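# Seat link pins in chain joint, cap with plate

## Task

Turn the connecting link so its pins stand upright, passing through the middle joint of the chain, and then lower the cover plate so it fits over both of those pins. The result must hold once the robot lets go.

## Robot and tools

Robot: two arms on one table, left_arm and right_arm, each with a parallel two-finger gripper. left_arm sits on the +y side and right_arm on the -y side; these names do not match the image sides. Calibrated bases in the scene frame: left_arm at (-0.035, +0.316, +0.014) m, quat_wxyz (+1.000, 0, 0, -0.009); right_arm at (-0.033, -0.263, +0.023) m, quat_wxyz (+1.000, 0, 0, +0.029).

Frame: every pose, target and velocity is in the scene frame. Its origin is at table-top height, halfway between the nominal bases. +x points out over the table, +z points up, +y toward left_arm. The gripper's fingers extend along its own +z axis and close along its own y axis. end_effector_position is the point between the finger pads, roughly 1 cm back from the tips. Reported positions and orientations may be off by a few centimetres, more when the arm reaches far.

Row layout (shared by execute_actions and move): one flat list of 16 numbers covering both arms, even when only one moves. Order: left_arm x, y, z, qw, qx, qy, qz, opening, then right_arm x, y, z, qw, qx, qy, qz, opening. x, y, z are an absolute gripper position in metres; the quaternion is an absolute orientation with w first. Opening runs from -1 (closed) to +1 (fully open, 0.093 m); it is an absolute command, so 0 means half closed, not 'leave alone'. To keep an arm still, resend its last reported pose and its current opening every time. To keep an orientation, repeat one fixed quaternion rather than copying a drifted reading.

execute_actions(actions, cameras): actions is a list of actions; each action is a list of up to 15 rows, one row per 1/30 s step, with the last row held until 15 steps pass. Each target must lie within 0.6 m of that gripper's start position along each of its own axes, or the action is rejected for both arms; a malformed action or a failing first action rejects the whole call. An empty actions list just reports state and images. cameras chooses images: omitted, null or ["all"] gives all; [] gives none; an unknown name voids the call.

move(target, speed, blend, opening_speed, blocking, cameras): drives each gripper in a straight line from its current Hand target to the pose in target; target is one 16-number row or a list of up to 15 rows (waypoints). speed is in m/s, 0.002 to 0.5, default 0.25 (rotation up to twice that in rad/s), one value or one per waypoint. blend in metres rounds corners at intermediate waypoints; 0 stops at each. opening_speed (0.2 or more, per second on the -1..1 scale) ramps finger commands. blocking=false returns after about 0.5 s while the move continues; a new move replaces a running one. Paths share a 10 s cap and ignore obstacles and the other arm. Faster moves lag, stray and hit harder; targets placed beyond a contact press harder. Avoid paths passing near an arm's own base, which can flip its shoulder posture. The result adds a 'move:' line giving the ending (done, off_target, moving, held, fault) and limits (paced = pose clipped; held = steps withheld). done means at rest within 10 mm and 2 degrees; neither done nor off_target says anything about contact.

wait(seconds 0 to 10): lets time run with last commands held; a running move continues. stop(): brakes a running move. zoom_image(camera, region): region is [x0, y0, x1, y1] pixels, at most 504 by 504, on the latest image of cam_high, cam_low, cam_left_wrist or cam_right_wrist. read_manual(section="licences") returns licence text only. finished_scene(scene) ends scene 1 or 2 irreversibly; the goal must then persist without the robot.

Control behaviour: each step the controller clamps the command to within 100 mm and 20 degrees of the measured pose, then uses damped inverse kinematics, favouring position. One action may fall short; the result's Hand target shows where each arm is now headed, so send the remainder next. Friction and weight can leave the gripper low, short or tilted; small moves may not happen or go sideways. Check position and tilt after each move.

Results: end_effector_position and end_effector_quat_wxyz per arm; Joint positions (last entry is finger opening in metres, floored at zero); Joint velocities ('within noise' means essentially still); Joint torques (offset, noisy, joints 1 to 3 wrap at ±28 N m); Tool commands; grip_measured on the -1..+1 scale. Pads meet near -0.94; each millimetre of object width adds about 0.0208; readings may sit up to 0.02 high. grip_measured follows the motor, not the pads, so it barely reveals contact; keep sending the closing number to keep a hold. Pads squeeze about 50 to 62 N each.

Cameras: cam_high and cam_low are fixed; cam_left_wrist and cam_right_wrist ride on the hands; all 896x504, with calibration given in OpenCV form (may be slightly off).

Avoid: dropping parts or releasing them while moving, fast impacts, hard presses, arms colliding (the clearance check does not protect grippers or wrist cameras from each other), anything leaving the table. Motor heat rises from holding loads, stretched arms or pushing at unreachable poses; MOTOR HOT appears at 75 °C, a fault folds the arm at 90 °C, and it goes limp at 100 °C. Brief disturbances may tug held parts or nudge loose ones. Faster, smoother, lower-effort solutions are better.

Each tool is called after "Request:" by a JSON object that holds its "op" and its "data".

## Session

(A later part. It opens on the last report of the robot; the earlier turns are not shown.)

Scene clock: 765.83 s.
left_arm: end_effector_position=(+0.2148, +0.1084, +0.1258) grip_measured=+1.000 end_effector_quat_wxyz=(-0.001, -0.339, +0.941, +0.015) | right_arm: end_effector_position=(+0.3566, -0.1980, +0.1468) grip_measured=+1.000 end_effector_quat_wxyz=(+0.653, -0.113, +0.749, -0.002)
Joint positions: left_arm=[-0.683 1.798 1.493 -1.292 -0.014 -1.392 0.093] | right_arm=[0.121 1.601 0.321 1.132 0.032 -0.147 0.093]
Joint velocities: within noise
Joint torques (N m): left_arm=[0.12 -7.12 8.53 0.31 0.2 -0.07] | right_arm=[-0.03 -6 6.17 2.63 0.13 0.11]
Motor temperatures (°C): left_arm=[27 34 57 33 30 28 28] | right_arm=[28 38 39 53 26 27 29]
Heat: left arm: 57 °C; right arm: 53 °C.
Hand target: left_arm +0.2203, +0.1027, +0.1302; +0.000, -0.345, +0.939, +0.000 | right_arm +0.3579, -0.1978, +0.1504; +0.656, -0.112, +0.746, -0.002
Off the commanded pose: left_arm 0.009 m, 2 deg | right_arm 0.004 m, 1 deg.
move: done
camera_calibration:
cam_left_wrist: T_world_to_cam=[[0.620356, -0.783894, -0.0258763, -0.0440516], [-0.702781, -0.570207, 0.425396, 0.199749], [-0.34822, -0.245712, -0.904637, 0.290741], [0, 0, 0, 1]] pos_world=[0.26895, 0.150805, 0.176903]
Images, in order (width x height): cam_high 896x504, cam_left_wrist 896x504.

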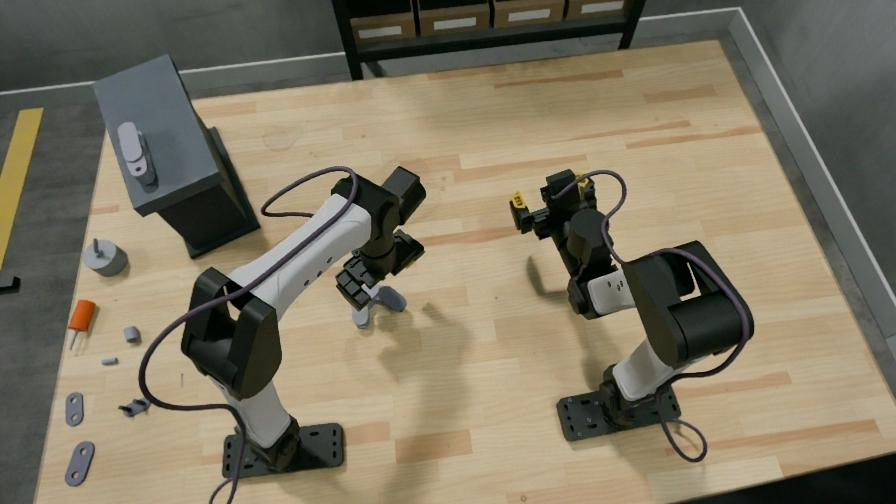

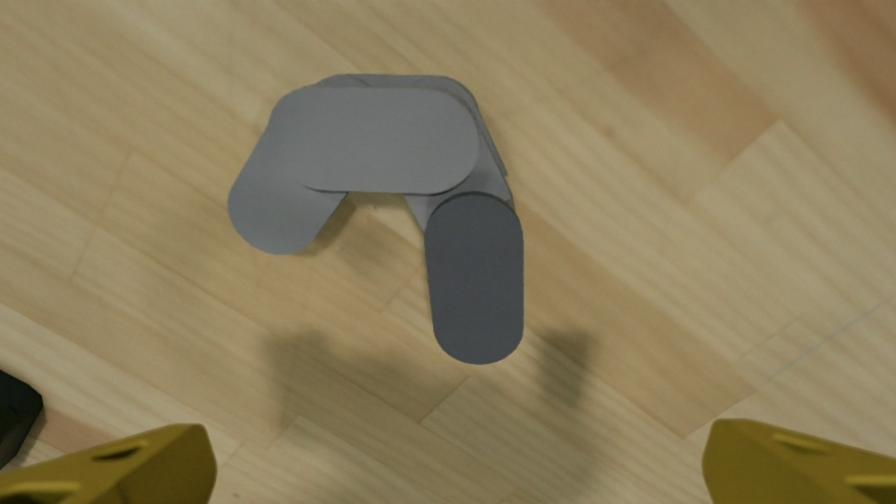

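Request:
{"op": "move", "data": {"target": [[0.2235,0.1000,0.082,0,-0.3535,0.9354,0,1,0.3579,-0.1978,0.1504,0.656,-0.112,0.746,-0.002,1]], "cameras": ["cam_left_wrist","cam_low"], "speed": 0.08}}

Request:
{"op": "zoom_image", "data": {"camera": "cam_low", "region": [460, 200, 580, 300]}}

Scene clock: 798.93 s.
left_arm: end_effector_position=(+0.2229, +0.1013, +0.0849) grip_measured=+1.000 end_effector_quat_wxyz=(+0.005, -0.347, +0.938, +0.004) | right_arm: end_effector_position=(+0.3566, -0.1980, +0.1468) grip_measured=+1.000 end_effector_quat_wxyz=(+0.653, -0.113, +0.749, -0.002)
Joint positions: left_arm=[-0.683 1.838 1.379 -1.113 -0.013 -1.41 0.093] | right_arm=[0.121 1.601 0.321 1.132 0.032 -0.147 0.093]
Joint velocities: within noise
Joint torques (N m): left_arm=[0.14 -7.12 5.96 0.38 0.15 -0.09] | right_arm=[-0.13 -6.08 6.31 2.66 0.1 0.13]
Motor temperatures (°C): left_arm=[27 38 53 31 30 28 27] | right_arm=[28 38 39 53 26 27 29]
Heat: left arm: 53 °C; right arm: 53 °C.
Hand target: left_arm +0.2236, +0.1000, +0.0821; +0.000, -0.353, +0.935, +0.000 | right_arm +0.3579, -0.1978, +0.1504; +0.656, -0.112, +0.746, -0.002
Off the commanded pose: left_arm 0.003 m, 1 deg | right_arm 0.004 m, 1 deg.
move: done
camera_calibration:
cam_left_wrist: T_world_to_cam=[[0.634574, -0.772862, -0.000826231, -0.0621043], [-0.700594, -0.575688, 0.421606, 0.219253], [-0.326319, -0.266961, -0.906779, 0.252296], [0, 0, 0, 1]] pos_world=[0.275346, 0.145576, 0.136287]
Images, in order (width x height): cam_low 896x504, cam_left_wrist 896x504.

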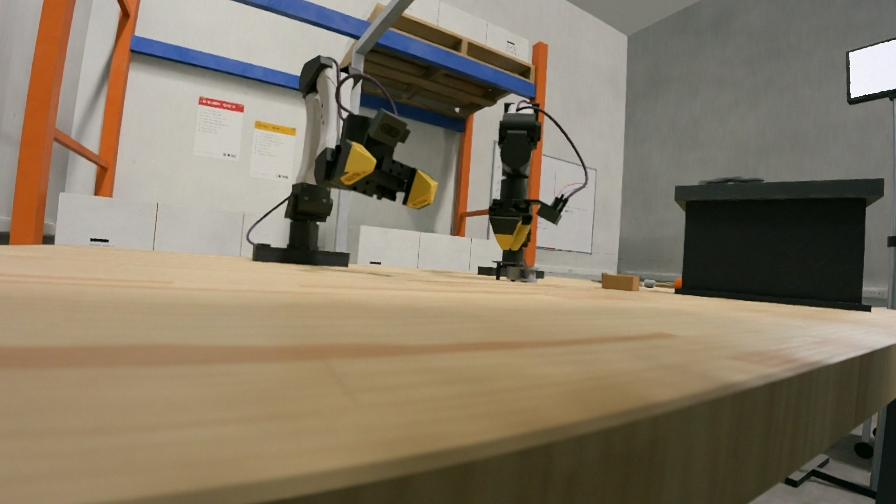

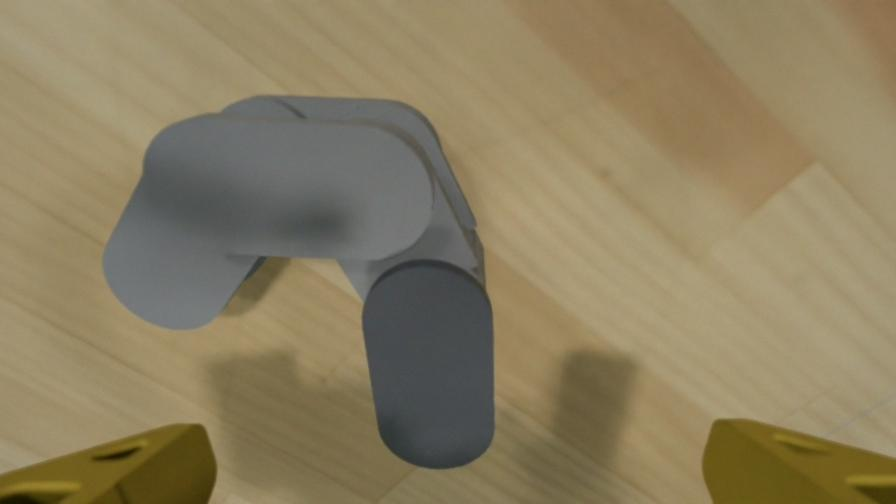

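Scaled by 4.200 from the camera's 896x504 image, which has a finer 1280x720 frame.

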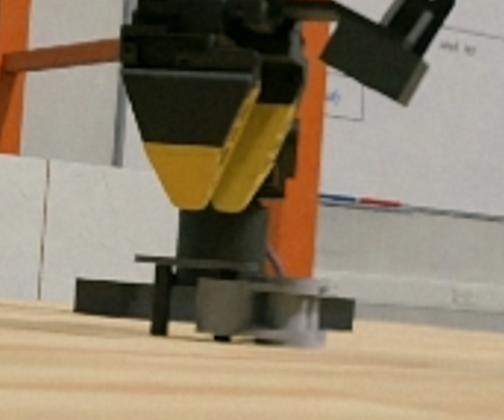

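Request:
{"op": "move", "data": {"target": [[0.2188,0.1050,0.060,0,-0.3485,0.9373,0,1,0.3579,-0.1978,0.1504,0.656,-0.112,0.746,-0.002,1]], "cameras": ["cam_left_wrist","cam_low"], "speed": 0.06}}

Request:
{"op": "zoom_image", "data": {"camera": "cam_low", "region": [460, 200, 580, 300]}}

Scene clock: 826.40 s.
left_arm: end_effector_position=(+0.2179, +0.1056, +0.0622) grip_measured=+1.000 end_effector_quat_wxyz=(+0.005, -0.347, +0.938, +0.005) | right_arm: end_effector_position=(+0.3566, -0.1980, +0.1468) grip_measured=+1.000 end_effector_quat_wxyz=(+0.653, -0.113, +0.749, -0.002)
Joint positions: left_arm=[-0.683 1.838 1.286 -1.022 -0.013 -1.41 0.093] | right_arm=[0.121 1.601 0.321 1.132 0.032 -0.147 0.093]
Joint velocities: within noise
Joint torques (N m): left_arm=[0.38 -7.34 5.75 0.4 0.16 0.05] | right_arm=[-0.02 -6.11 6.27 2.68 0.1 0.11]
Motor temperatures (°C): left_arm=[27 39 51 30 30 28 27] | right_arm=[28 38 39 53 26 27 29]
Heat: left arm: 51 °C; right arm: 53 °C.
Hand target: left_arm +0.2188, +0.1050, +0.0601; +0.000, -0.348, +0.937, +0.000 | right_arm +0.3579, -0.1978, +0.1504; +0.656, -0.112, +0.746, -0.002
Off the commanded pose: left_arm 0.002 m, 1 deg | right_arm 0.004 m, 1 deg.
move: done
camera_calibration:
cam_left_wrist: T_world_to_cam=[[0.634866, -0.772618, -0.00269714, -0.0555847], [-0.699761, -0.576472, 0.421917, 0.227594], [-0.327535, -0.265973, -0.906631, 0.2314], [0, 0, 0, 1]] pos_world=[0.270342, 0.149802, 0.113619]
Images, in order (width x height): cam_low 896x504, cam_left_wrist 896x504.

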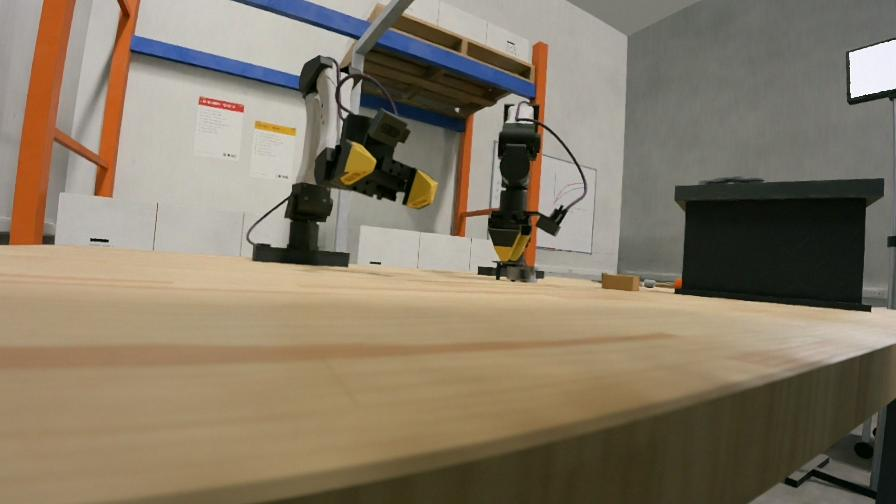

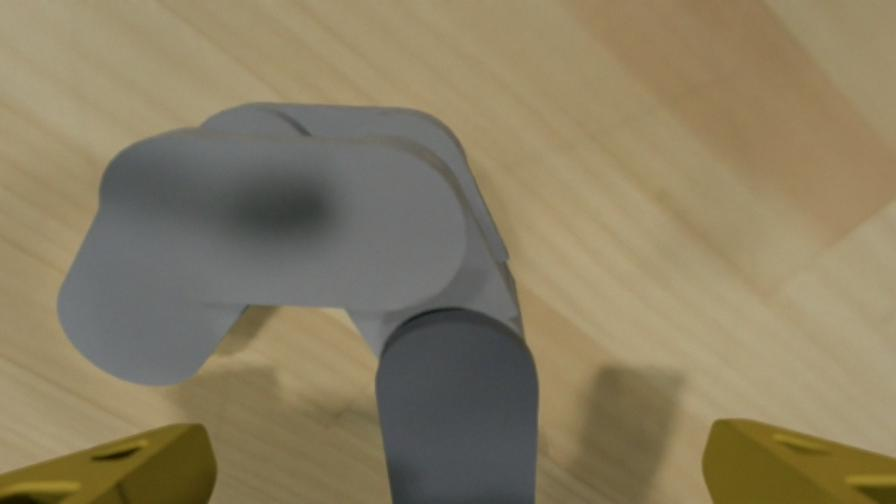

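Scaled by 4.200 from the camera's 896x504 image, which has a finer 1280x720 frame.

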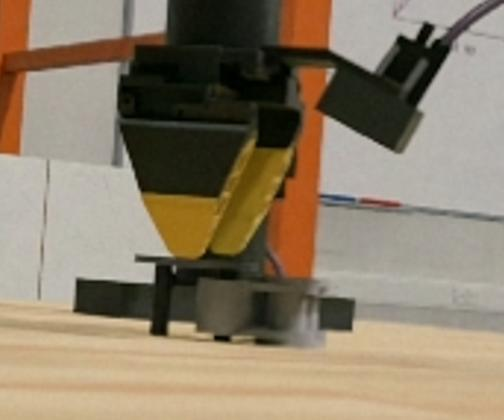

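Request:
{"op": "move", "data": {"target": [[0.2193,0.1047,0.043,0,-0.3485,0.9373,0,1,0.3579,-0.1978,0.1504,0.656,-0.112,0.746,-0.002,1]], "cameras": ["cam_left_wrist","cam_low"], "speed": 0.05}}

Request:
{"op": "zoom_image", "data": {"camera": "cam_low", "region": [460, 200, 580, 300]}}

Scene clock: 839.87 s.
left_arm: end_effector_position=(+0.2187, +0.1049, +0.0464) grip_measured=+1.000 end_effector_quat_wxyz=(+0.006, -0.347, +0.938, +0.003) | right_arm: end_effector_position=(+0.3566, -0.1980, +0.1468) grip_measured=+1.000 end_effector_quat_wxyz=(+0.653, -0.113, +0.749, -0.002)
Joint positions: left_arm=[-0.683 1.858 1.246 -0.958 -0.013 -1.41 0.093] | right_arm=[0.121 1.601 0.321 1.132 0.032 -0.147 0.093]
Joint velocities: within noise
Joint torques (N m): left_arm=[0.38 -6.99 5.64 0.36 0.17 0.06] | right_arm=[-0.35 -5.98 6.34 2.66 0.1 0.1]
Motor temperatures (°C): left_arm=[27 39 50 30 29 28 27] | right_arm=[28 38 39 53 26 27 29]
Heat: left arm: 50 °C; right arm: 53 °C.
Hand target: left_arm +0.2194, +0.1047, +0.0431; +0.000, -0.348, +0.937, +0.000 | right_arm +0.3579, -0.1978, +0.1504; +0.656, -0.112, +0.746, -0.002
Off the commanded pose: left_arm 0.003 m, 1 deg | right_arm 0.004 m, 1 deg.
move: done
camera_calibration:
cam_left_wrist: T_world_to_cam=[[0.634868, -0.772619, 0.00142959, -0.0568513], [-0.701114, -0.575332, 0.421228, 0.234633], [-0.324626, -0.268426, -0.906954, 0.21681], [0, 0, 0, 1]] pos_world=[0.270979, 0.149265, 0.0978842]
Images, in order (width x height): cam_low 896x504, cam_left_wrist 896x504.

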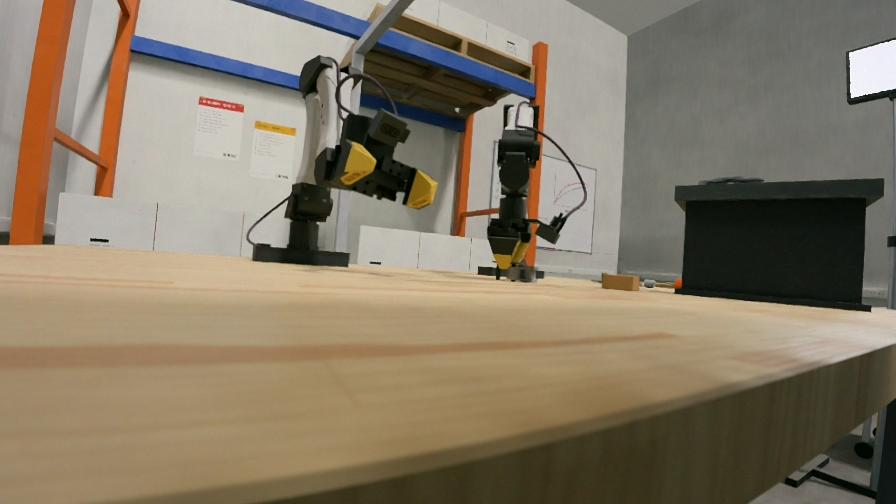

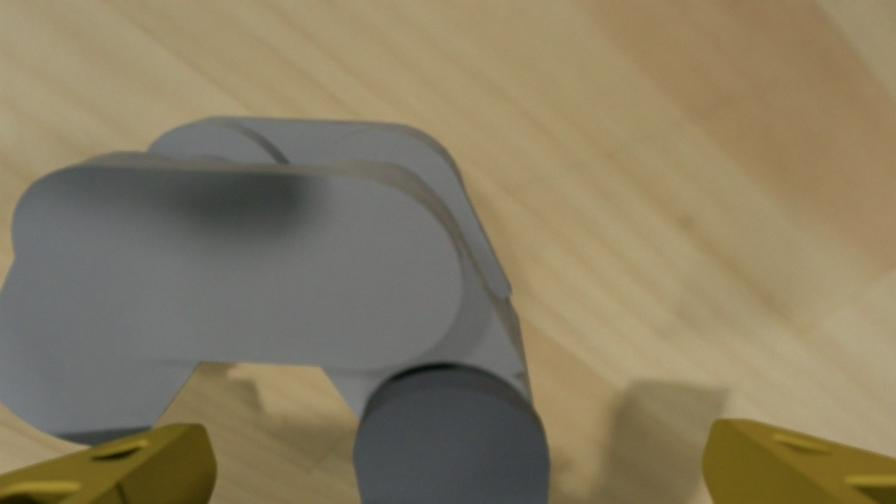

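Scaled by 4.200 from the camera's 896x504 image, which has a finer 1280x720 frame.

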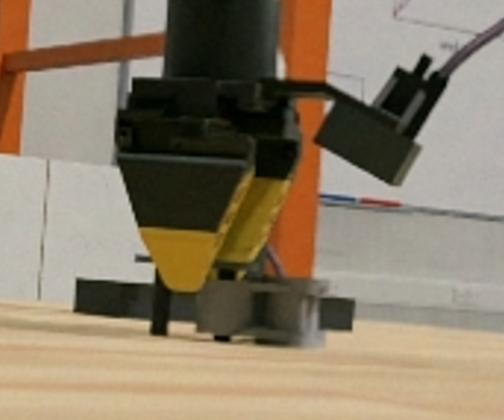

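Request:
{"op": "move", "data": {"target": [[0.2193,0.1047,0.043,0,-0.3485,0.9373,0,-0.6,0.3579,-0.1978,0.1504,0.656,-0.112,0.746,-0.002,1]], "cameras": ["cam_left_wrist"], "opening_speed": 0.7}}

Request:
{"op": "move", "data": {"target": [[0.2193,0.1047,0.060,0,-0.3485,0.9373,0,-0.6,0.3579,-0.1978,0.1504,0.656,-0.112,0.746,-0.002,1]], "cameras": ["cam_left_wrist","cam_low"], "speed": 0.05}}

Request:
{"op": "zoom_image", "data": {"camera": "cam_low", "region": [460, 200, 580, 300]}}

Scene clock: 853.07 s.
left_arm: end_effector_position=(+0.2189, +0.1047, +0.0464) grip_measured=-0.480 end_effector_quat_wxyz=(+0.006, -0.347, +0.938, +0.002) | right_arm: end_effector_position=(+0.3566, -0.1980, +0.1468) grip_measured=+1.000 end_effector_quat_wxyz=(+0.653, -0.113, +0.749, -0.002)
Joint positions: left_arm=[-0.683 1.858 1.246 -0.956 -0.013 -1.41 0.022] | right_arm=[0.121 1.601 0.321 1.132 0.032 -0.147 0.093]
Joint velocities: within noise
Joint torques (N m): left_arm=[0.36 -6.98 5.61 0.39 0.17 0.05] | right_arm=[-0.09 -6.02 6.37 2.66 0.09 0.12]
Motor temperatures (°C): left_arm=[27 38 49 30 29 28 27] | right_arm=[28 38 39 53 26 27 29]
Heat: left arm: 49 °C; right arm: 53 °C.
Hand target: left_arm +0.2193, +0.1047, +0.0431; +0.000, -0.349, +0.937, +0.000 | right_arm +0.3579, -0.1978, +0.1504; +0.656, -0.112, +0.746, -0.002
Off the commanded pose: left_arm 0.003 m, 1 deg | right_arm 0.004 m, 1 deg.
move: done
camera_calibration:
cam_left_wrist: T_world_to_cam=[[0.634866, -0.772618, 0.00255506, -0.0571761], [-0.701482, -0.575021, 0.421039, 0.234735], [-0.323833, -0.269096, -0.907039, 0.216732], [0, 0, 0, 1]] pos_world=[0.271146, 0.149124, 0.0978976]
Images, in order (width x height): cam_left_wrist 896x504.

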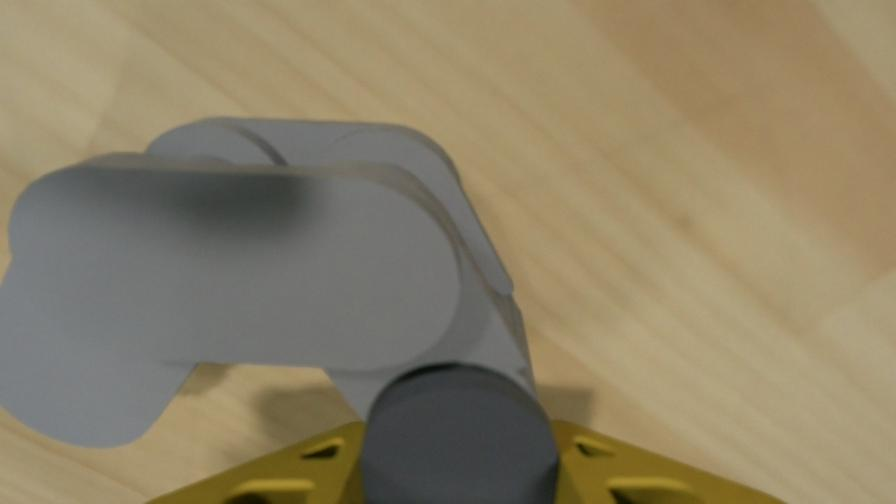

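Scene clock: 853.90 s.
left_arm: end_effector_position=(+0.2162, +0.1067, +0.0487) grip_measured=-0.480 end_effector_quat_wxyz=(+0.001, -0.347, +0.938, +0.010) | right_arm: end_effector_position=(+0.3566, -0.1980, +0.1468) grip_measured=+1.000 end_effector_quat_wxyz=(+0.653, -0.113, +0.749, -0.002)
Joint positions: left_arm=[-0.683 1.858 1.255 -0.983 -0.012 -1.41 0.022] | right_arm=[0.121 1.601 0.321 1.132 0.032 -0.147 0.093]
Joint velocities: within noise
Joint torques (N m): left_arm=[0.42 -8.85 8.46 0.01 0.16 0.05] | right_arm=[-0.14 -6.15 6.27 2.62 0.1 0.11]
Motor temperatures (°C): left_arm=[27 38 49 30 29 28 27] | right_arm=[28 38 39 53 26 27 29]
Heat: left arm: 49 °C; right arm: 53 °C.
Hand target: left_arm +0.2192, +0.1048, +0.0598; +0.000, -0.348, +0.937, +0.000 | right_arm +0.3579, -0.1978, +0.1504; +0.656, -0.112, +0.746, -0.002
Off the commanded pose: left_arm 0.012 m, 1 deg | right_arm 0.004 m, 1 deg.
move: off_target (left_arm)
camera_calibration:
cam_left_wrist: T_world_to_cam=[[0.634793, -0.772554, -0.01405, -0.0531688], [-0.695508, -0.579218, 0.425177, 0.231959], [-0.33661, -0.260128, -0.905001, 0.220146], [0, 0, 0, 1]] pos_world=[0.269184, 0.150545, 0.0998619]
Images, in order (width x height): cam_low 896x504, cam_left_wrist 896x504.

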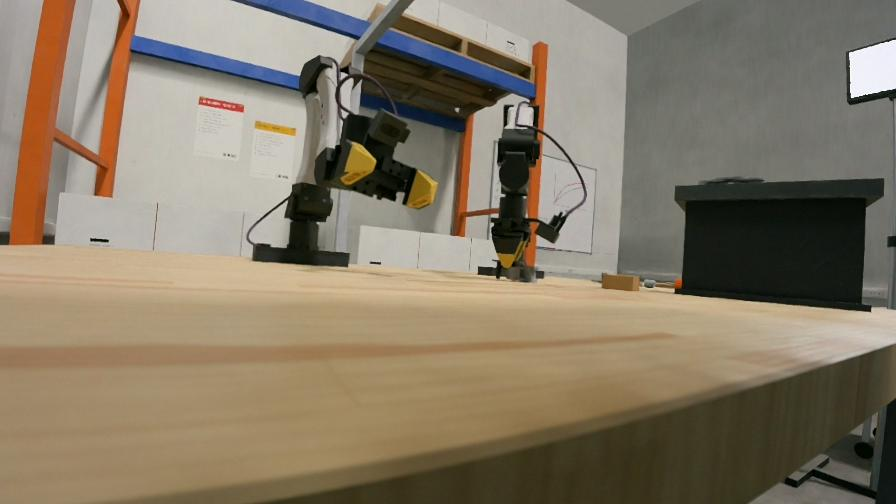

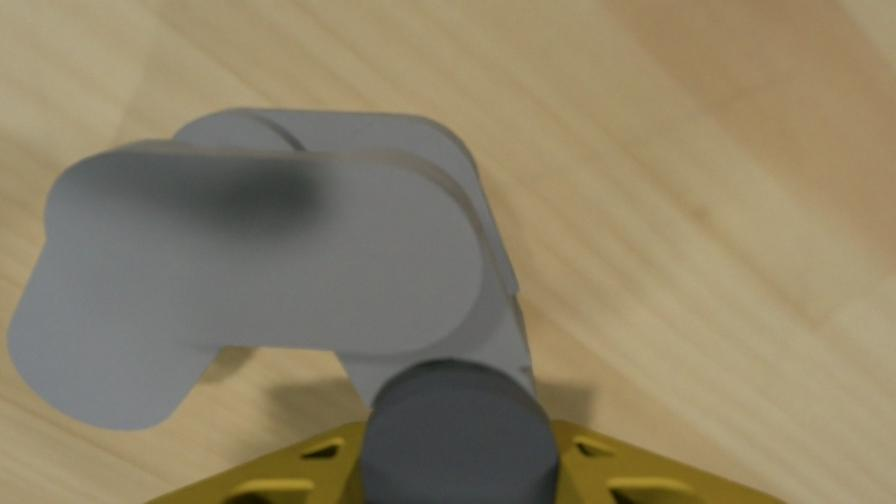

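Scaled by 4.200 from the camera's 896x504 image, which has a finer 1280x720 frame.

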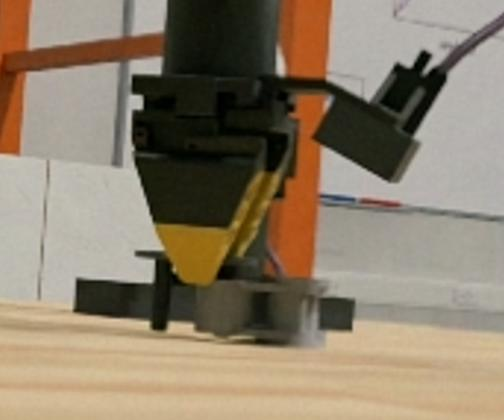

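Request:
{"op": "move", "data": {"target": [[0.2215,0.1032,0.085,0,-0.3485,0.9373,0,-0.8,0.3579,-0.1978,0.1504,0.656,-0.112,0.746,-0.002,1]], "cameras": ["cam_left_wrist","cam_low"], "speed": 0.05}}

Request:
{"op": "zoom_image", "data": {"camera": "cam_low", "region": [460, 200, 580, 300]}}

Scene clock: 862.07 s.
left_arm: end_effector_position=(+0.2166, +0.1063, +0.0691) grip_measured=-0.480 end_effector_quat_wxyz=(-0.005, -0.347, +0.938, +0.021) | right_arm: end_effector_position=(+0.3566, -0.1980, +0.1468) grip_measured=+1.000 end_effector_quat_wxyz=(+0.653, -0.113, +0.749, -0.002)
Joint positions: left_arm=[-0.683 1.858 1.34 -1.093 -0.011 -1.41 0.022] | right_arm=[0.121 1.601 0.321 1.132 0.032 -0.147 0.093]
Joint velocities: within noise
Joint torques (N m): left_arm=[0.44 -10.3 8.31 0.07 0.15 0.06] | right_arm=[-0.17 -6.09 6.27 2.6 0.08 0.11]
Motor temperatures (°C): left_arm=[27 39 50 29 29 28 28] | right_arm=[28 38 39 53 26 27 29]
Heat: left arm: 50 °C; right arm: 53 °C.
Hand target: left_arm +0.2213, +0.1034, +0.0848; +0.000, -0.348, +0.937, +0.000 | right_arm +0.3579, -0.1978, +0.1504; +0.656, -0.112, +0.746, -0.002
Off the commanded pose: left_arm 0.017 m, 2 deg | right_arm 0.004 m, 1 deg.
move: off_target (left_arm)
camera_calibration:
cam_left_wrist: T_world_to_cam=[[0.634275, -0.772117, -0.0391066, -0.0516205], [-0.687048, -0.586143, 0.42942, 0.221906], [-0.354485, -0.245503, -0.902258, 0.240794], [0, 0, 0, 1]] pos_world=[0.27056, 0.149327, 0.119948]
Images, in order (width x height): cam_low 896x504, cam_left_wrist 896x504.

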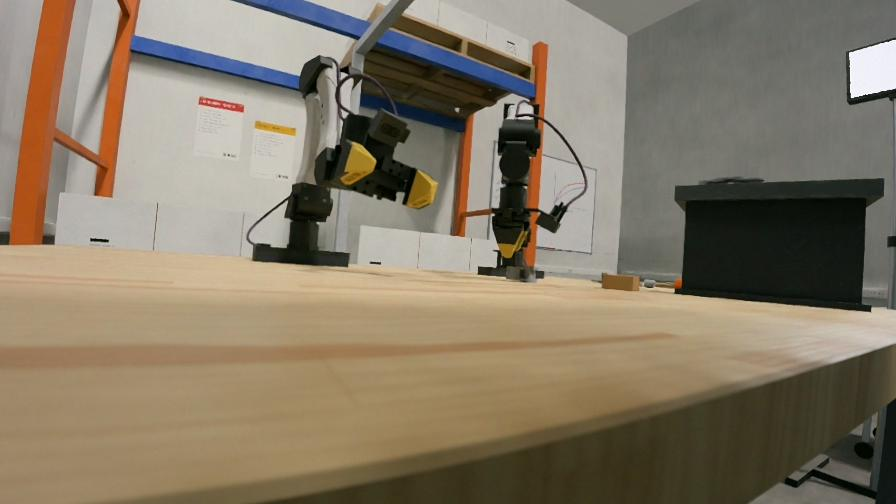

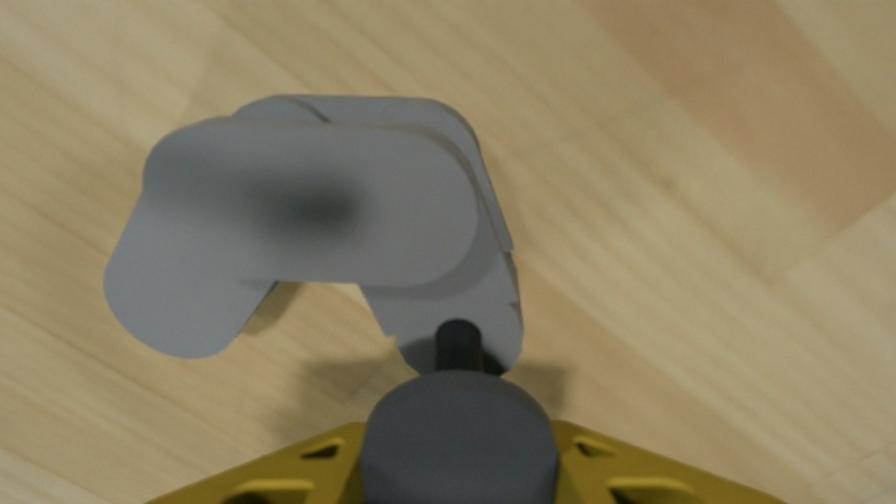

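Scaled by 4.200 from the camera's 896x504 image, which has a finer 1280x720 frame.

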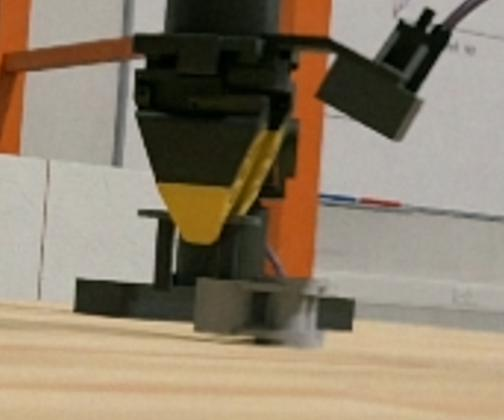

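Request:
{"op": "move", "data": {"target": [[0.2215,0.1032,0.15,0,-0.3485,0.9373,0,-0.8,0.3579,-0.1978,0.1504,0.656,-0.112,0.746,-0.002,1]], "cameras": ["cam_left_wrist","cam_low","cam_high"], "speed": 0.08}}

Request:
{"op": "zoom_image", "data": {"camera": "cam_low", "region": [460, 180, 580, 300]}}

Scene clock: 872.30 s.
left_arm: end_effector_position=(+0.2188, +0.1044, +0.1347) grip_measured=-0.480 end_effector_quat_wxyz=(-0.005, -0.347, +0.938, +0.020) | right_arm: end_effector_position=(+0.3566, -0.1980, +0.1468) grip_measured=+1.000 end_effector_quat_wxyz=(+0.653, -0.113, +0.749, -0.002)
Joint positions: left_arm=[-0.683 1.832 1.569 -1.349 -0.011 -1.41 0.022] | right_arm=[0.121 1.601 0.321 1.132 0.032 -0.147 0.093]
Joint velocities: within noise
Joint torques (N m): left_arm=[0.44 -10.06 8.65 0.1 0.14 0.07] | right_arm=[-0.18 -6.08 6.16 2.58 0.09 0.1]
Motor temperatures (°C): left_arm=[27 40 51 29 29 28 28] | right_arm=[28 38 39 53 26 27 29]
Heat: left arm: 51 °C; right arm: 53 °C.
Hand target: left_arm +0.2213, +0.1034, +0.1497; +0.000, -0.348, +0.937, +0.000 | right_arm +0.3579, -0.1978, +0.1504; +0.656, -0.112, +0.746, -0.002
Off the commanded pose: left_arm 0.016 m, 2 deg | right_arm 0.004 m, 1 deg.
move: off_target (left_arm)
camera_calibration:
cam_left_wrist: T_world_to_cam=[[0.634287, -0.772127, -0.0387318, -0.0519948], [-0.687173, -0.586037, 0.429364, 0.194205], [-0.354222, -0.245725, -0.902301, 0.300257], [0, 0, 0, 1]] pos_world=[0.27279, 0.147446, 0.185524]
Images, in order (width x height): cam_high 896x504, cam_low 896x504, cam_left_wrist 896x504.

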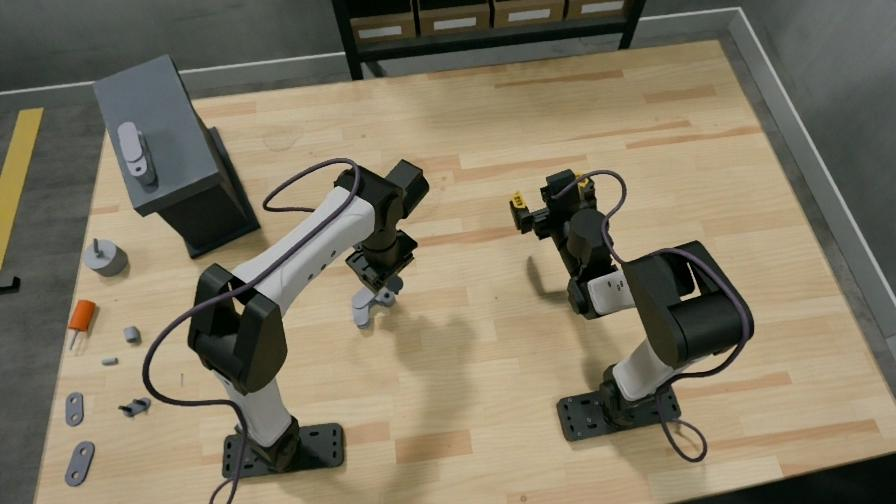

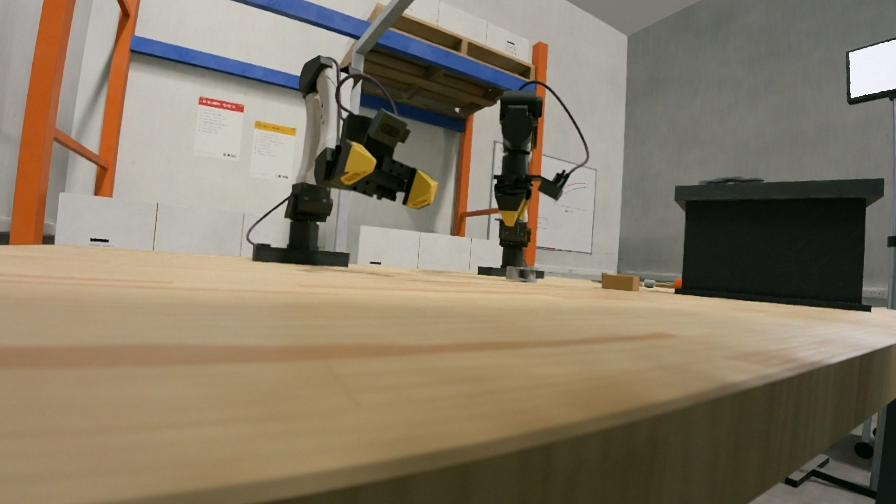

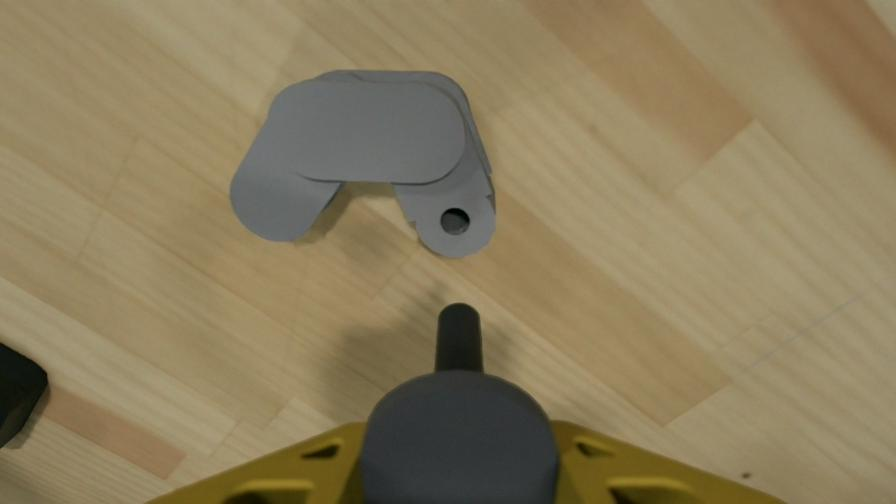

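Scaled by 4.200 from the camera's 896x504 image, which has a finer 1280x720 frame.

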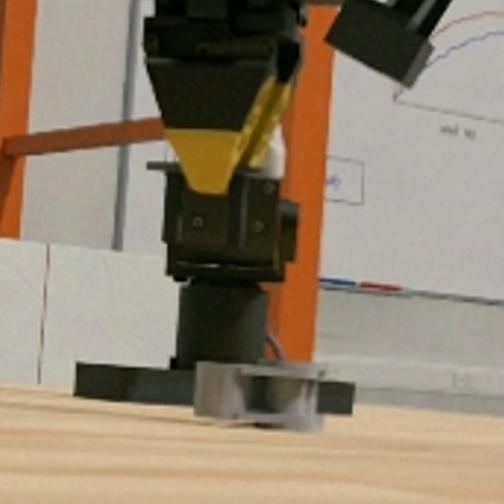

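Request:
{"op": "move", "data": {"target": [[0.2642,0.0442,0.19,0,-0.3827,0.9239,0,-0.8,0.17,-0.055,0.17,0.2706,0.2706,0.6533,0.6533,0.2]], "speed": 0.15}}

Scene clock: 934.30 s.
left_arm: end_effector_position=(+0.2652, +0.0497, +0.1854) grip_measured=-0.480 end_effector_quat_wxyz=(+0.015, -0.382, +0.924, -0.018) | right_arm: end_effector_position=(+0.1728, -0.0527, +0.1764) grip_measured=+0.202 end_effector_quat_wxyz=(+0.262, +0.275, +0.678, +0.630)
Joint positions: left_arm=[-0.713 2.075 2.111 -1.561 -0.011 -1.514 0.022] | right_arm=[0.745 0.826 0.012 0.744 0.013 1.563 0.055]
Joint velocities: within noise
Joint torques (N m): left_arm=[-1.05 -8.85 8.62 0.28 0.14 -0.07] | right_arm=[0.64 -1.69 6.99 2.56 0.23 0.11]
Motor temperatures (°C): left_arm=[27 44 55 28 29 28 29] | right_arm=[27 37 38 54 26 27 29]
Heat: left arm: 55 °C; right arm: 54 °C.
Hand target: left_arm +0.2640, +0.0445, +0.1895; +0.012, -0.382, +0.924, -0.025 | right_arm +0.1709, -0.0540, +0.1707; +0.258, +0.281, +0.681, +0.625
Off the commanded pose: left_arm 0.007 m, 3 deg | right_arm 0.007 m, 4 deg.
joint sent to its limit (left arm) — joint 4 (wrist pitch), lower limit. The joint targets are off in orientation, not in position.
joint sent to its limit (right arm) — joint 3 (elbow), lower limit, where the elbow is as bent as it goes. The joint targets are off in orientation, not in position.
move: off_target (left_arm, right_arm)
camera_calibration:
cam_left_wrist: T_world_to_cam=[[0.689386, -0.72279, 0.0481914, -0.154838], [-0.670794, -0.611847, 0.419142, 0.171039], [-0.273465, -0.321277, -0.906641, 0.332151], [0, 0, 0, 1]] pos_world=[0.312307, 0.0994465, 0.236914]
cam_right_wrist: T_world_to_cam=[[-0.0248008, -0.0771386, -0.996712, 0.173779], [-0.957961, 0.286893, 0.00163301, 0.214848], [0.285824, 0.954852, -0.081011, 0.100001], [0, 0, 0, 1]] pos_world=[0.181543, -0.14372, 0.180958]

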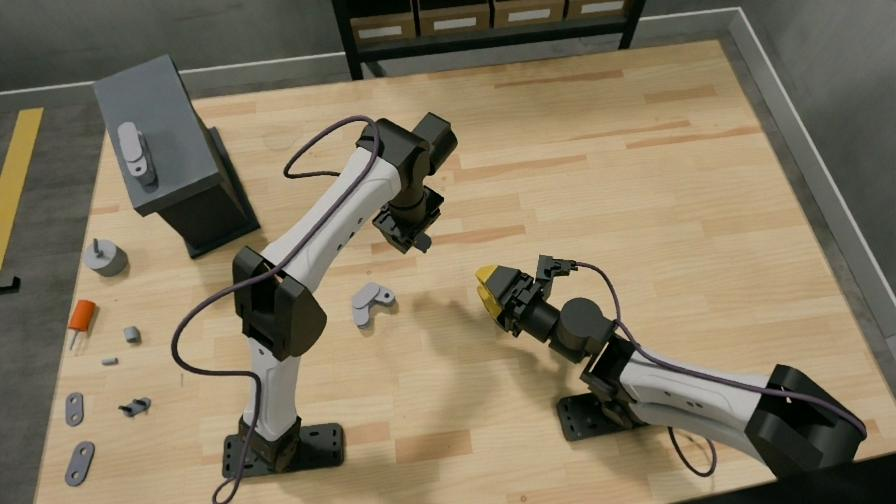

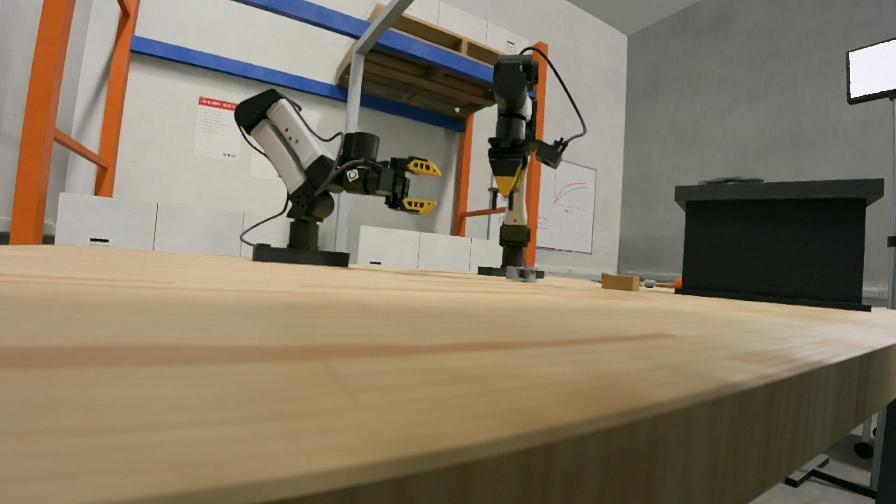

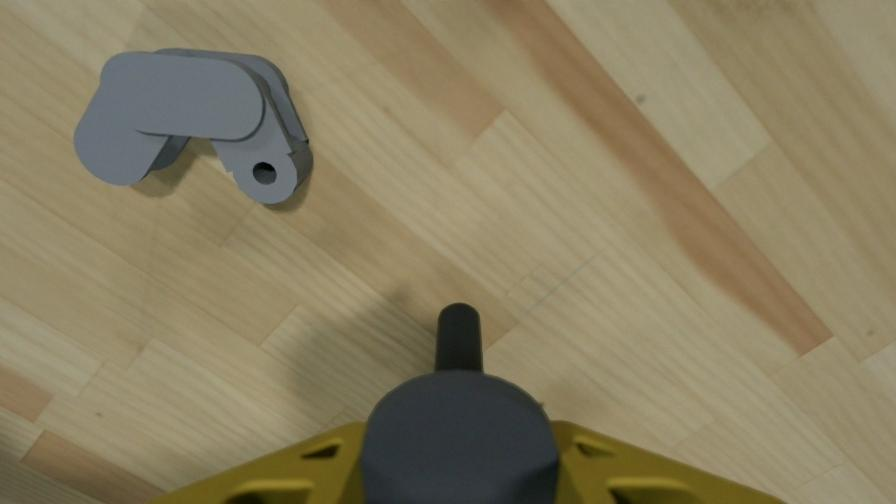

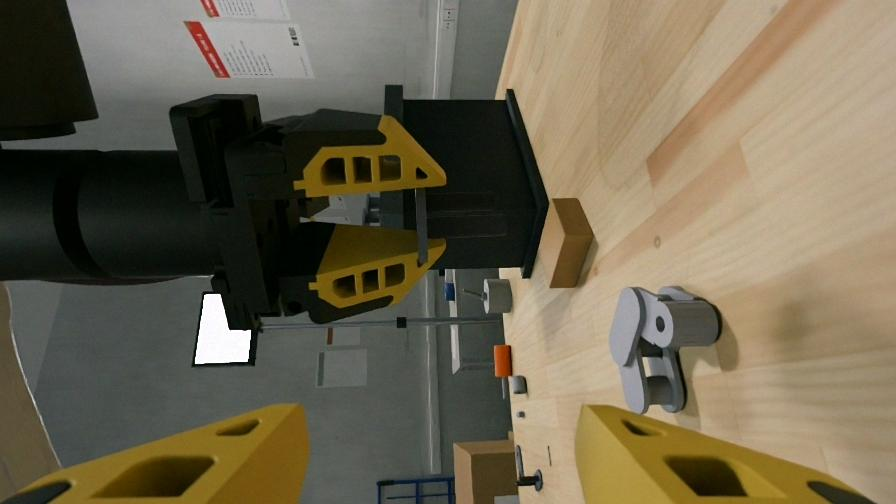

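Request:
{"op": "move", "data": {"target": [[0.2642,0.0442,0.19,0,-0.3827,0.9239,0,-0.8,0.2065,0.001,0.177,0.2706,0.2706,0.6533,0.6533,0.2]], "speed": 0.1, "cameras": ["cam_low","cam_right_wrist","cam_left_wrist"]}}

Request:
{"op": "zoom_image", "data": {"camera": "cam_low", "region": [370, 100, 590, 230]}}

Scene clock: 955.23 s.
left_arm: end_effector_position=(+0.2651, +0.0497, +0.1855) grip_measured=-0.480 end_effector_quat_wxyz=(+0.015, -0.382, +0.924, -0.018) | right_arm: end_effector_position=(+0.2036, -0.0039, +0.1704) grip_measured=+0.202 end_effector_quat_wxyz=(+0.269, +0.271, +0.661, +0.646)
Joint positions: left_arm=[-0.713 2.075 2.112 -1.562 -0.011 -1.514 0.022] | right_arm=[0.811 1.466 0.137 1.309 0.082 1.568 0.055]
Joint velocities: within noise
Joint torques (N m): left_arm=[-1.02 -8.85 8.65 0.28 0.14 -0.07] | right_arm=[0.54 -3.38 7.57 2.7 0.2 0.06]
Motor temperatures (°C): left_arm=[27 45 55 28 29 28 29] | right_arm=[27 35 39 55 26 27 29]
Heat: left arm: 55 °C; right arm: 55 °C.
Hand target: left_arm +0.2639, +0.0445, +0.1895; +0.012, -0.382, +0.924, -0.025 | right_arm +0.2063, +0.0008, +0.1770; +0.270, +0.271, +0.653, +0.653
Off the commanded pose: left_arm 0.007 m, 3 deg | right_arm 0.009 m, 1 deg.
joint sent to its limit (left arm) — joint 4 (wrist pitch), lower limit. The joint targets are off in orientation, not in position.
move: off_target (left_arm)
camera_calibration:
cam_left_wrist: T_world_to_cam=[[0.689661, -0.722526, 0.0481971, -0.154904], [-0.670557, -0.612095, 0.419157, 0.170945], [-0.273351, -0.321395, -0.906634, 0.332209], [0, 0, 0, 1]] pos_world=[0.312269, 0.0994829, 0.237005]
cam_right_wrist: T_world_to_cam=[[0.00778205, -0.0392319, -0.9992, 0.16631], [-0.956979, 0.289546, -0.0188218, 0.233629], [0.290053, 0.95636, -0.0352908, 0.0354152], [0, 0, 0, 1]] pos_world=[0.212012, -0.0949914, 0.171824]
Images, in order (width x height): cam_low 896x504, cam_left_wrist 896x504, cam_right_wrist 896x504.

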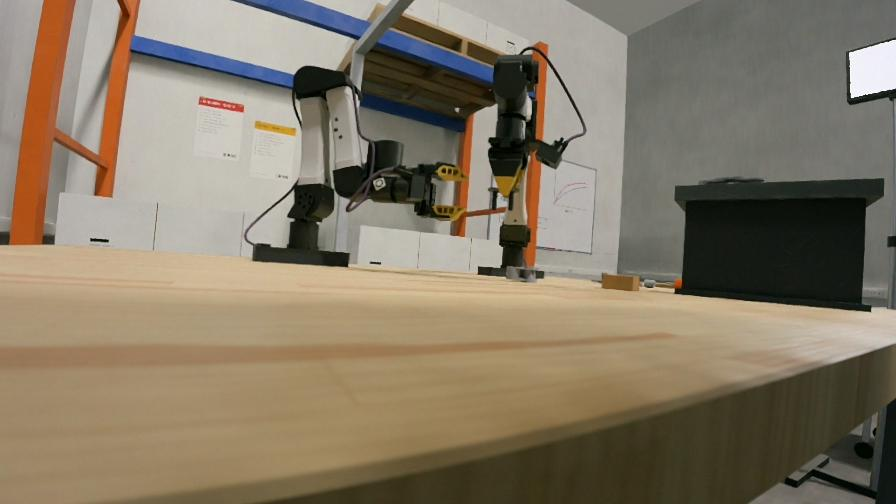

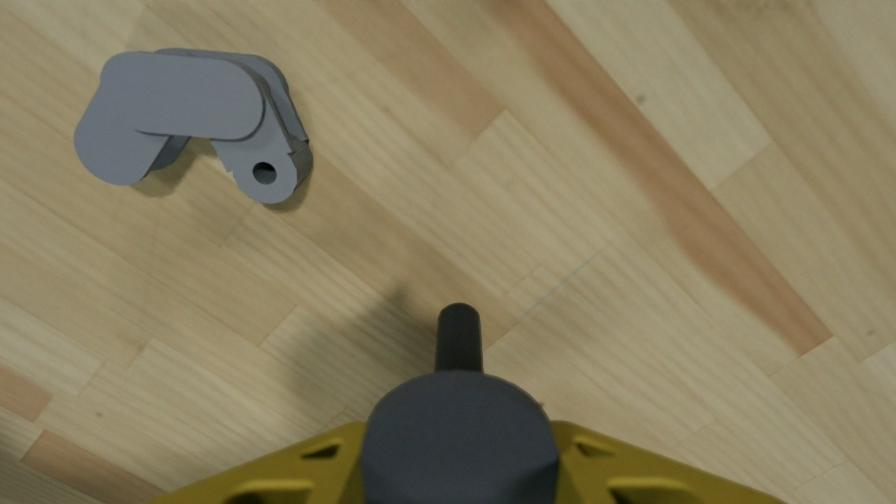

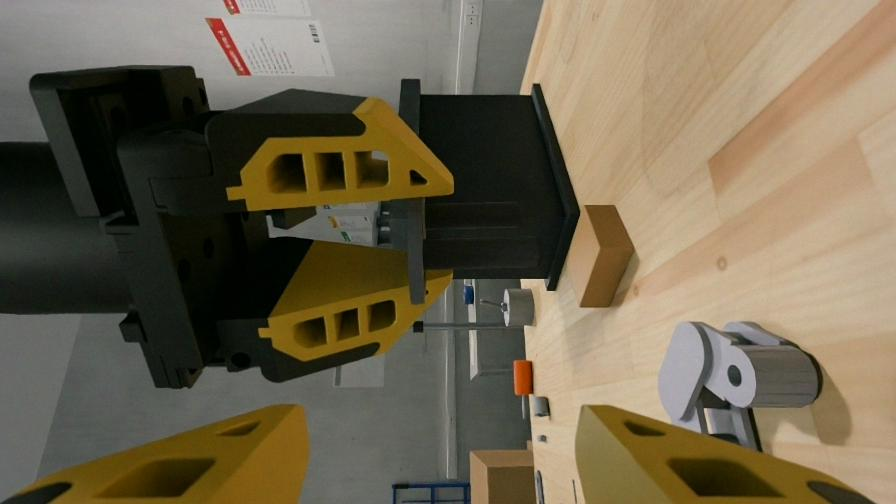

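Scaled by 2.291 from the camera's 896x504 image, which has a finer 1280x720 frame.

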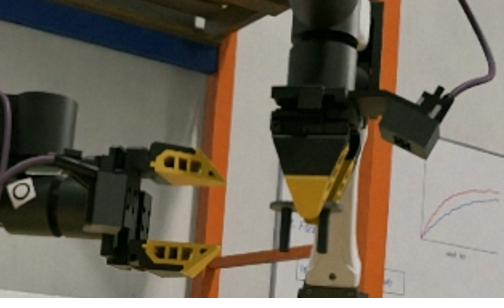

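Request:
{"op": "zoom_image", "data": {"camera": "cam_right_wrist", "region": [220, 80, 560, 320]}}

Scaled by 1.482 from the camera's 896x504 image, which has a finer 1280x720 frame.

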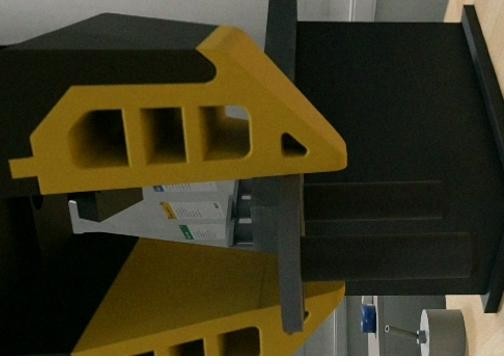

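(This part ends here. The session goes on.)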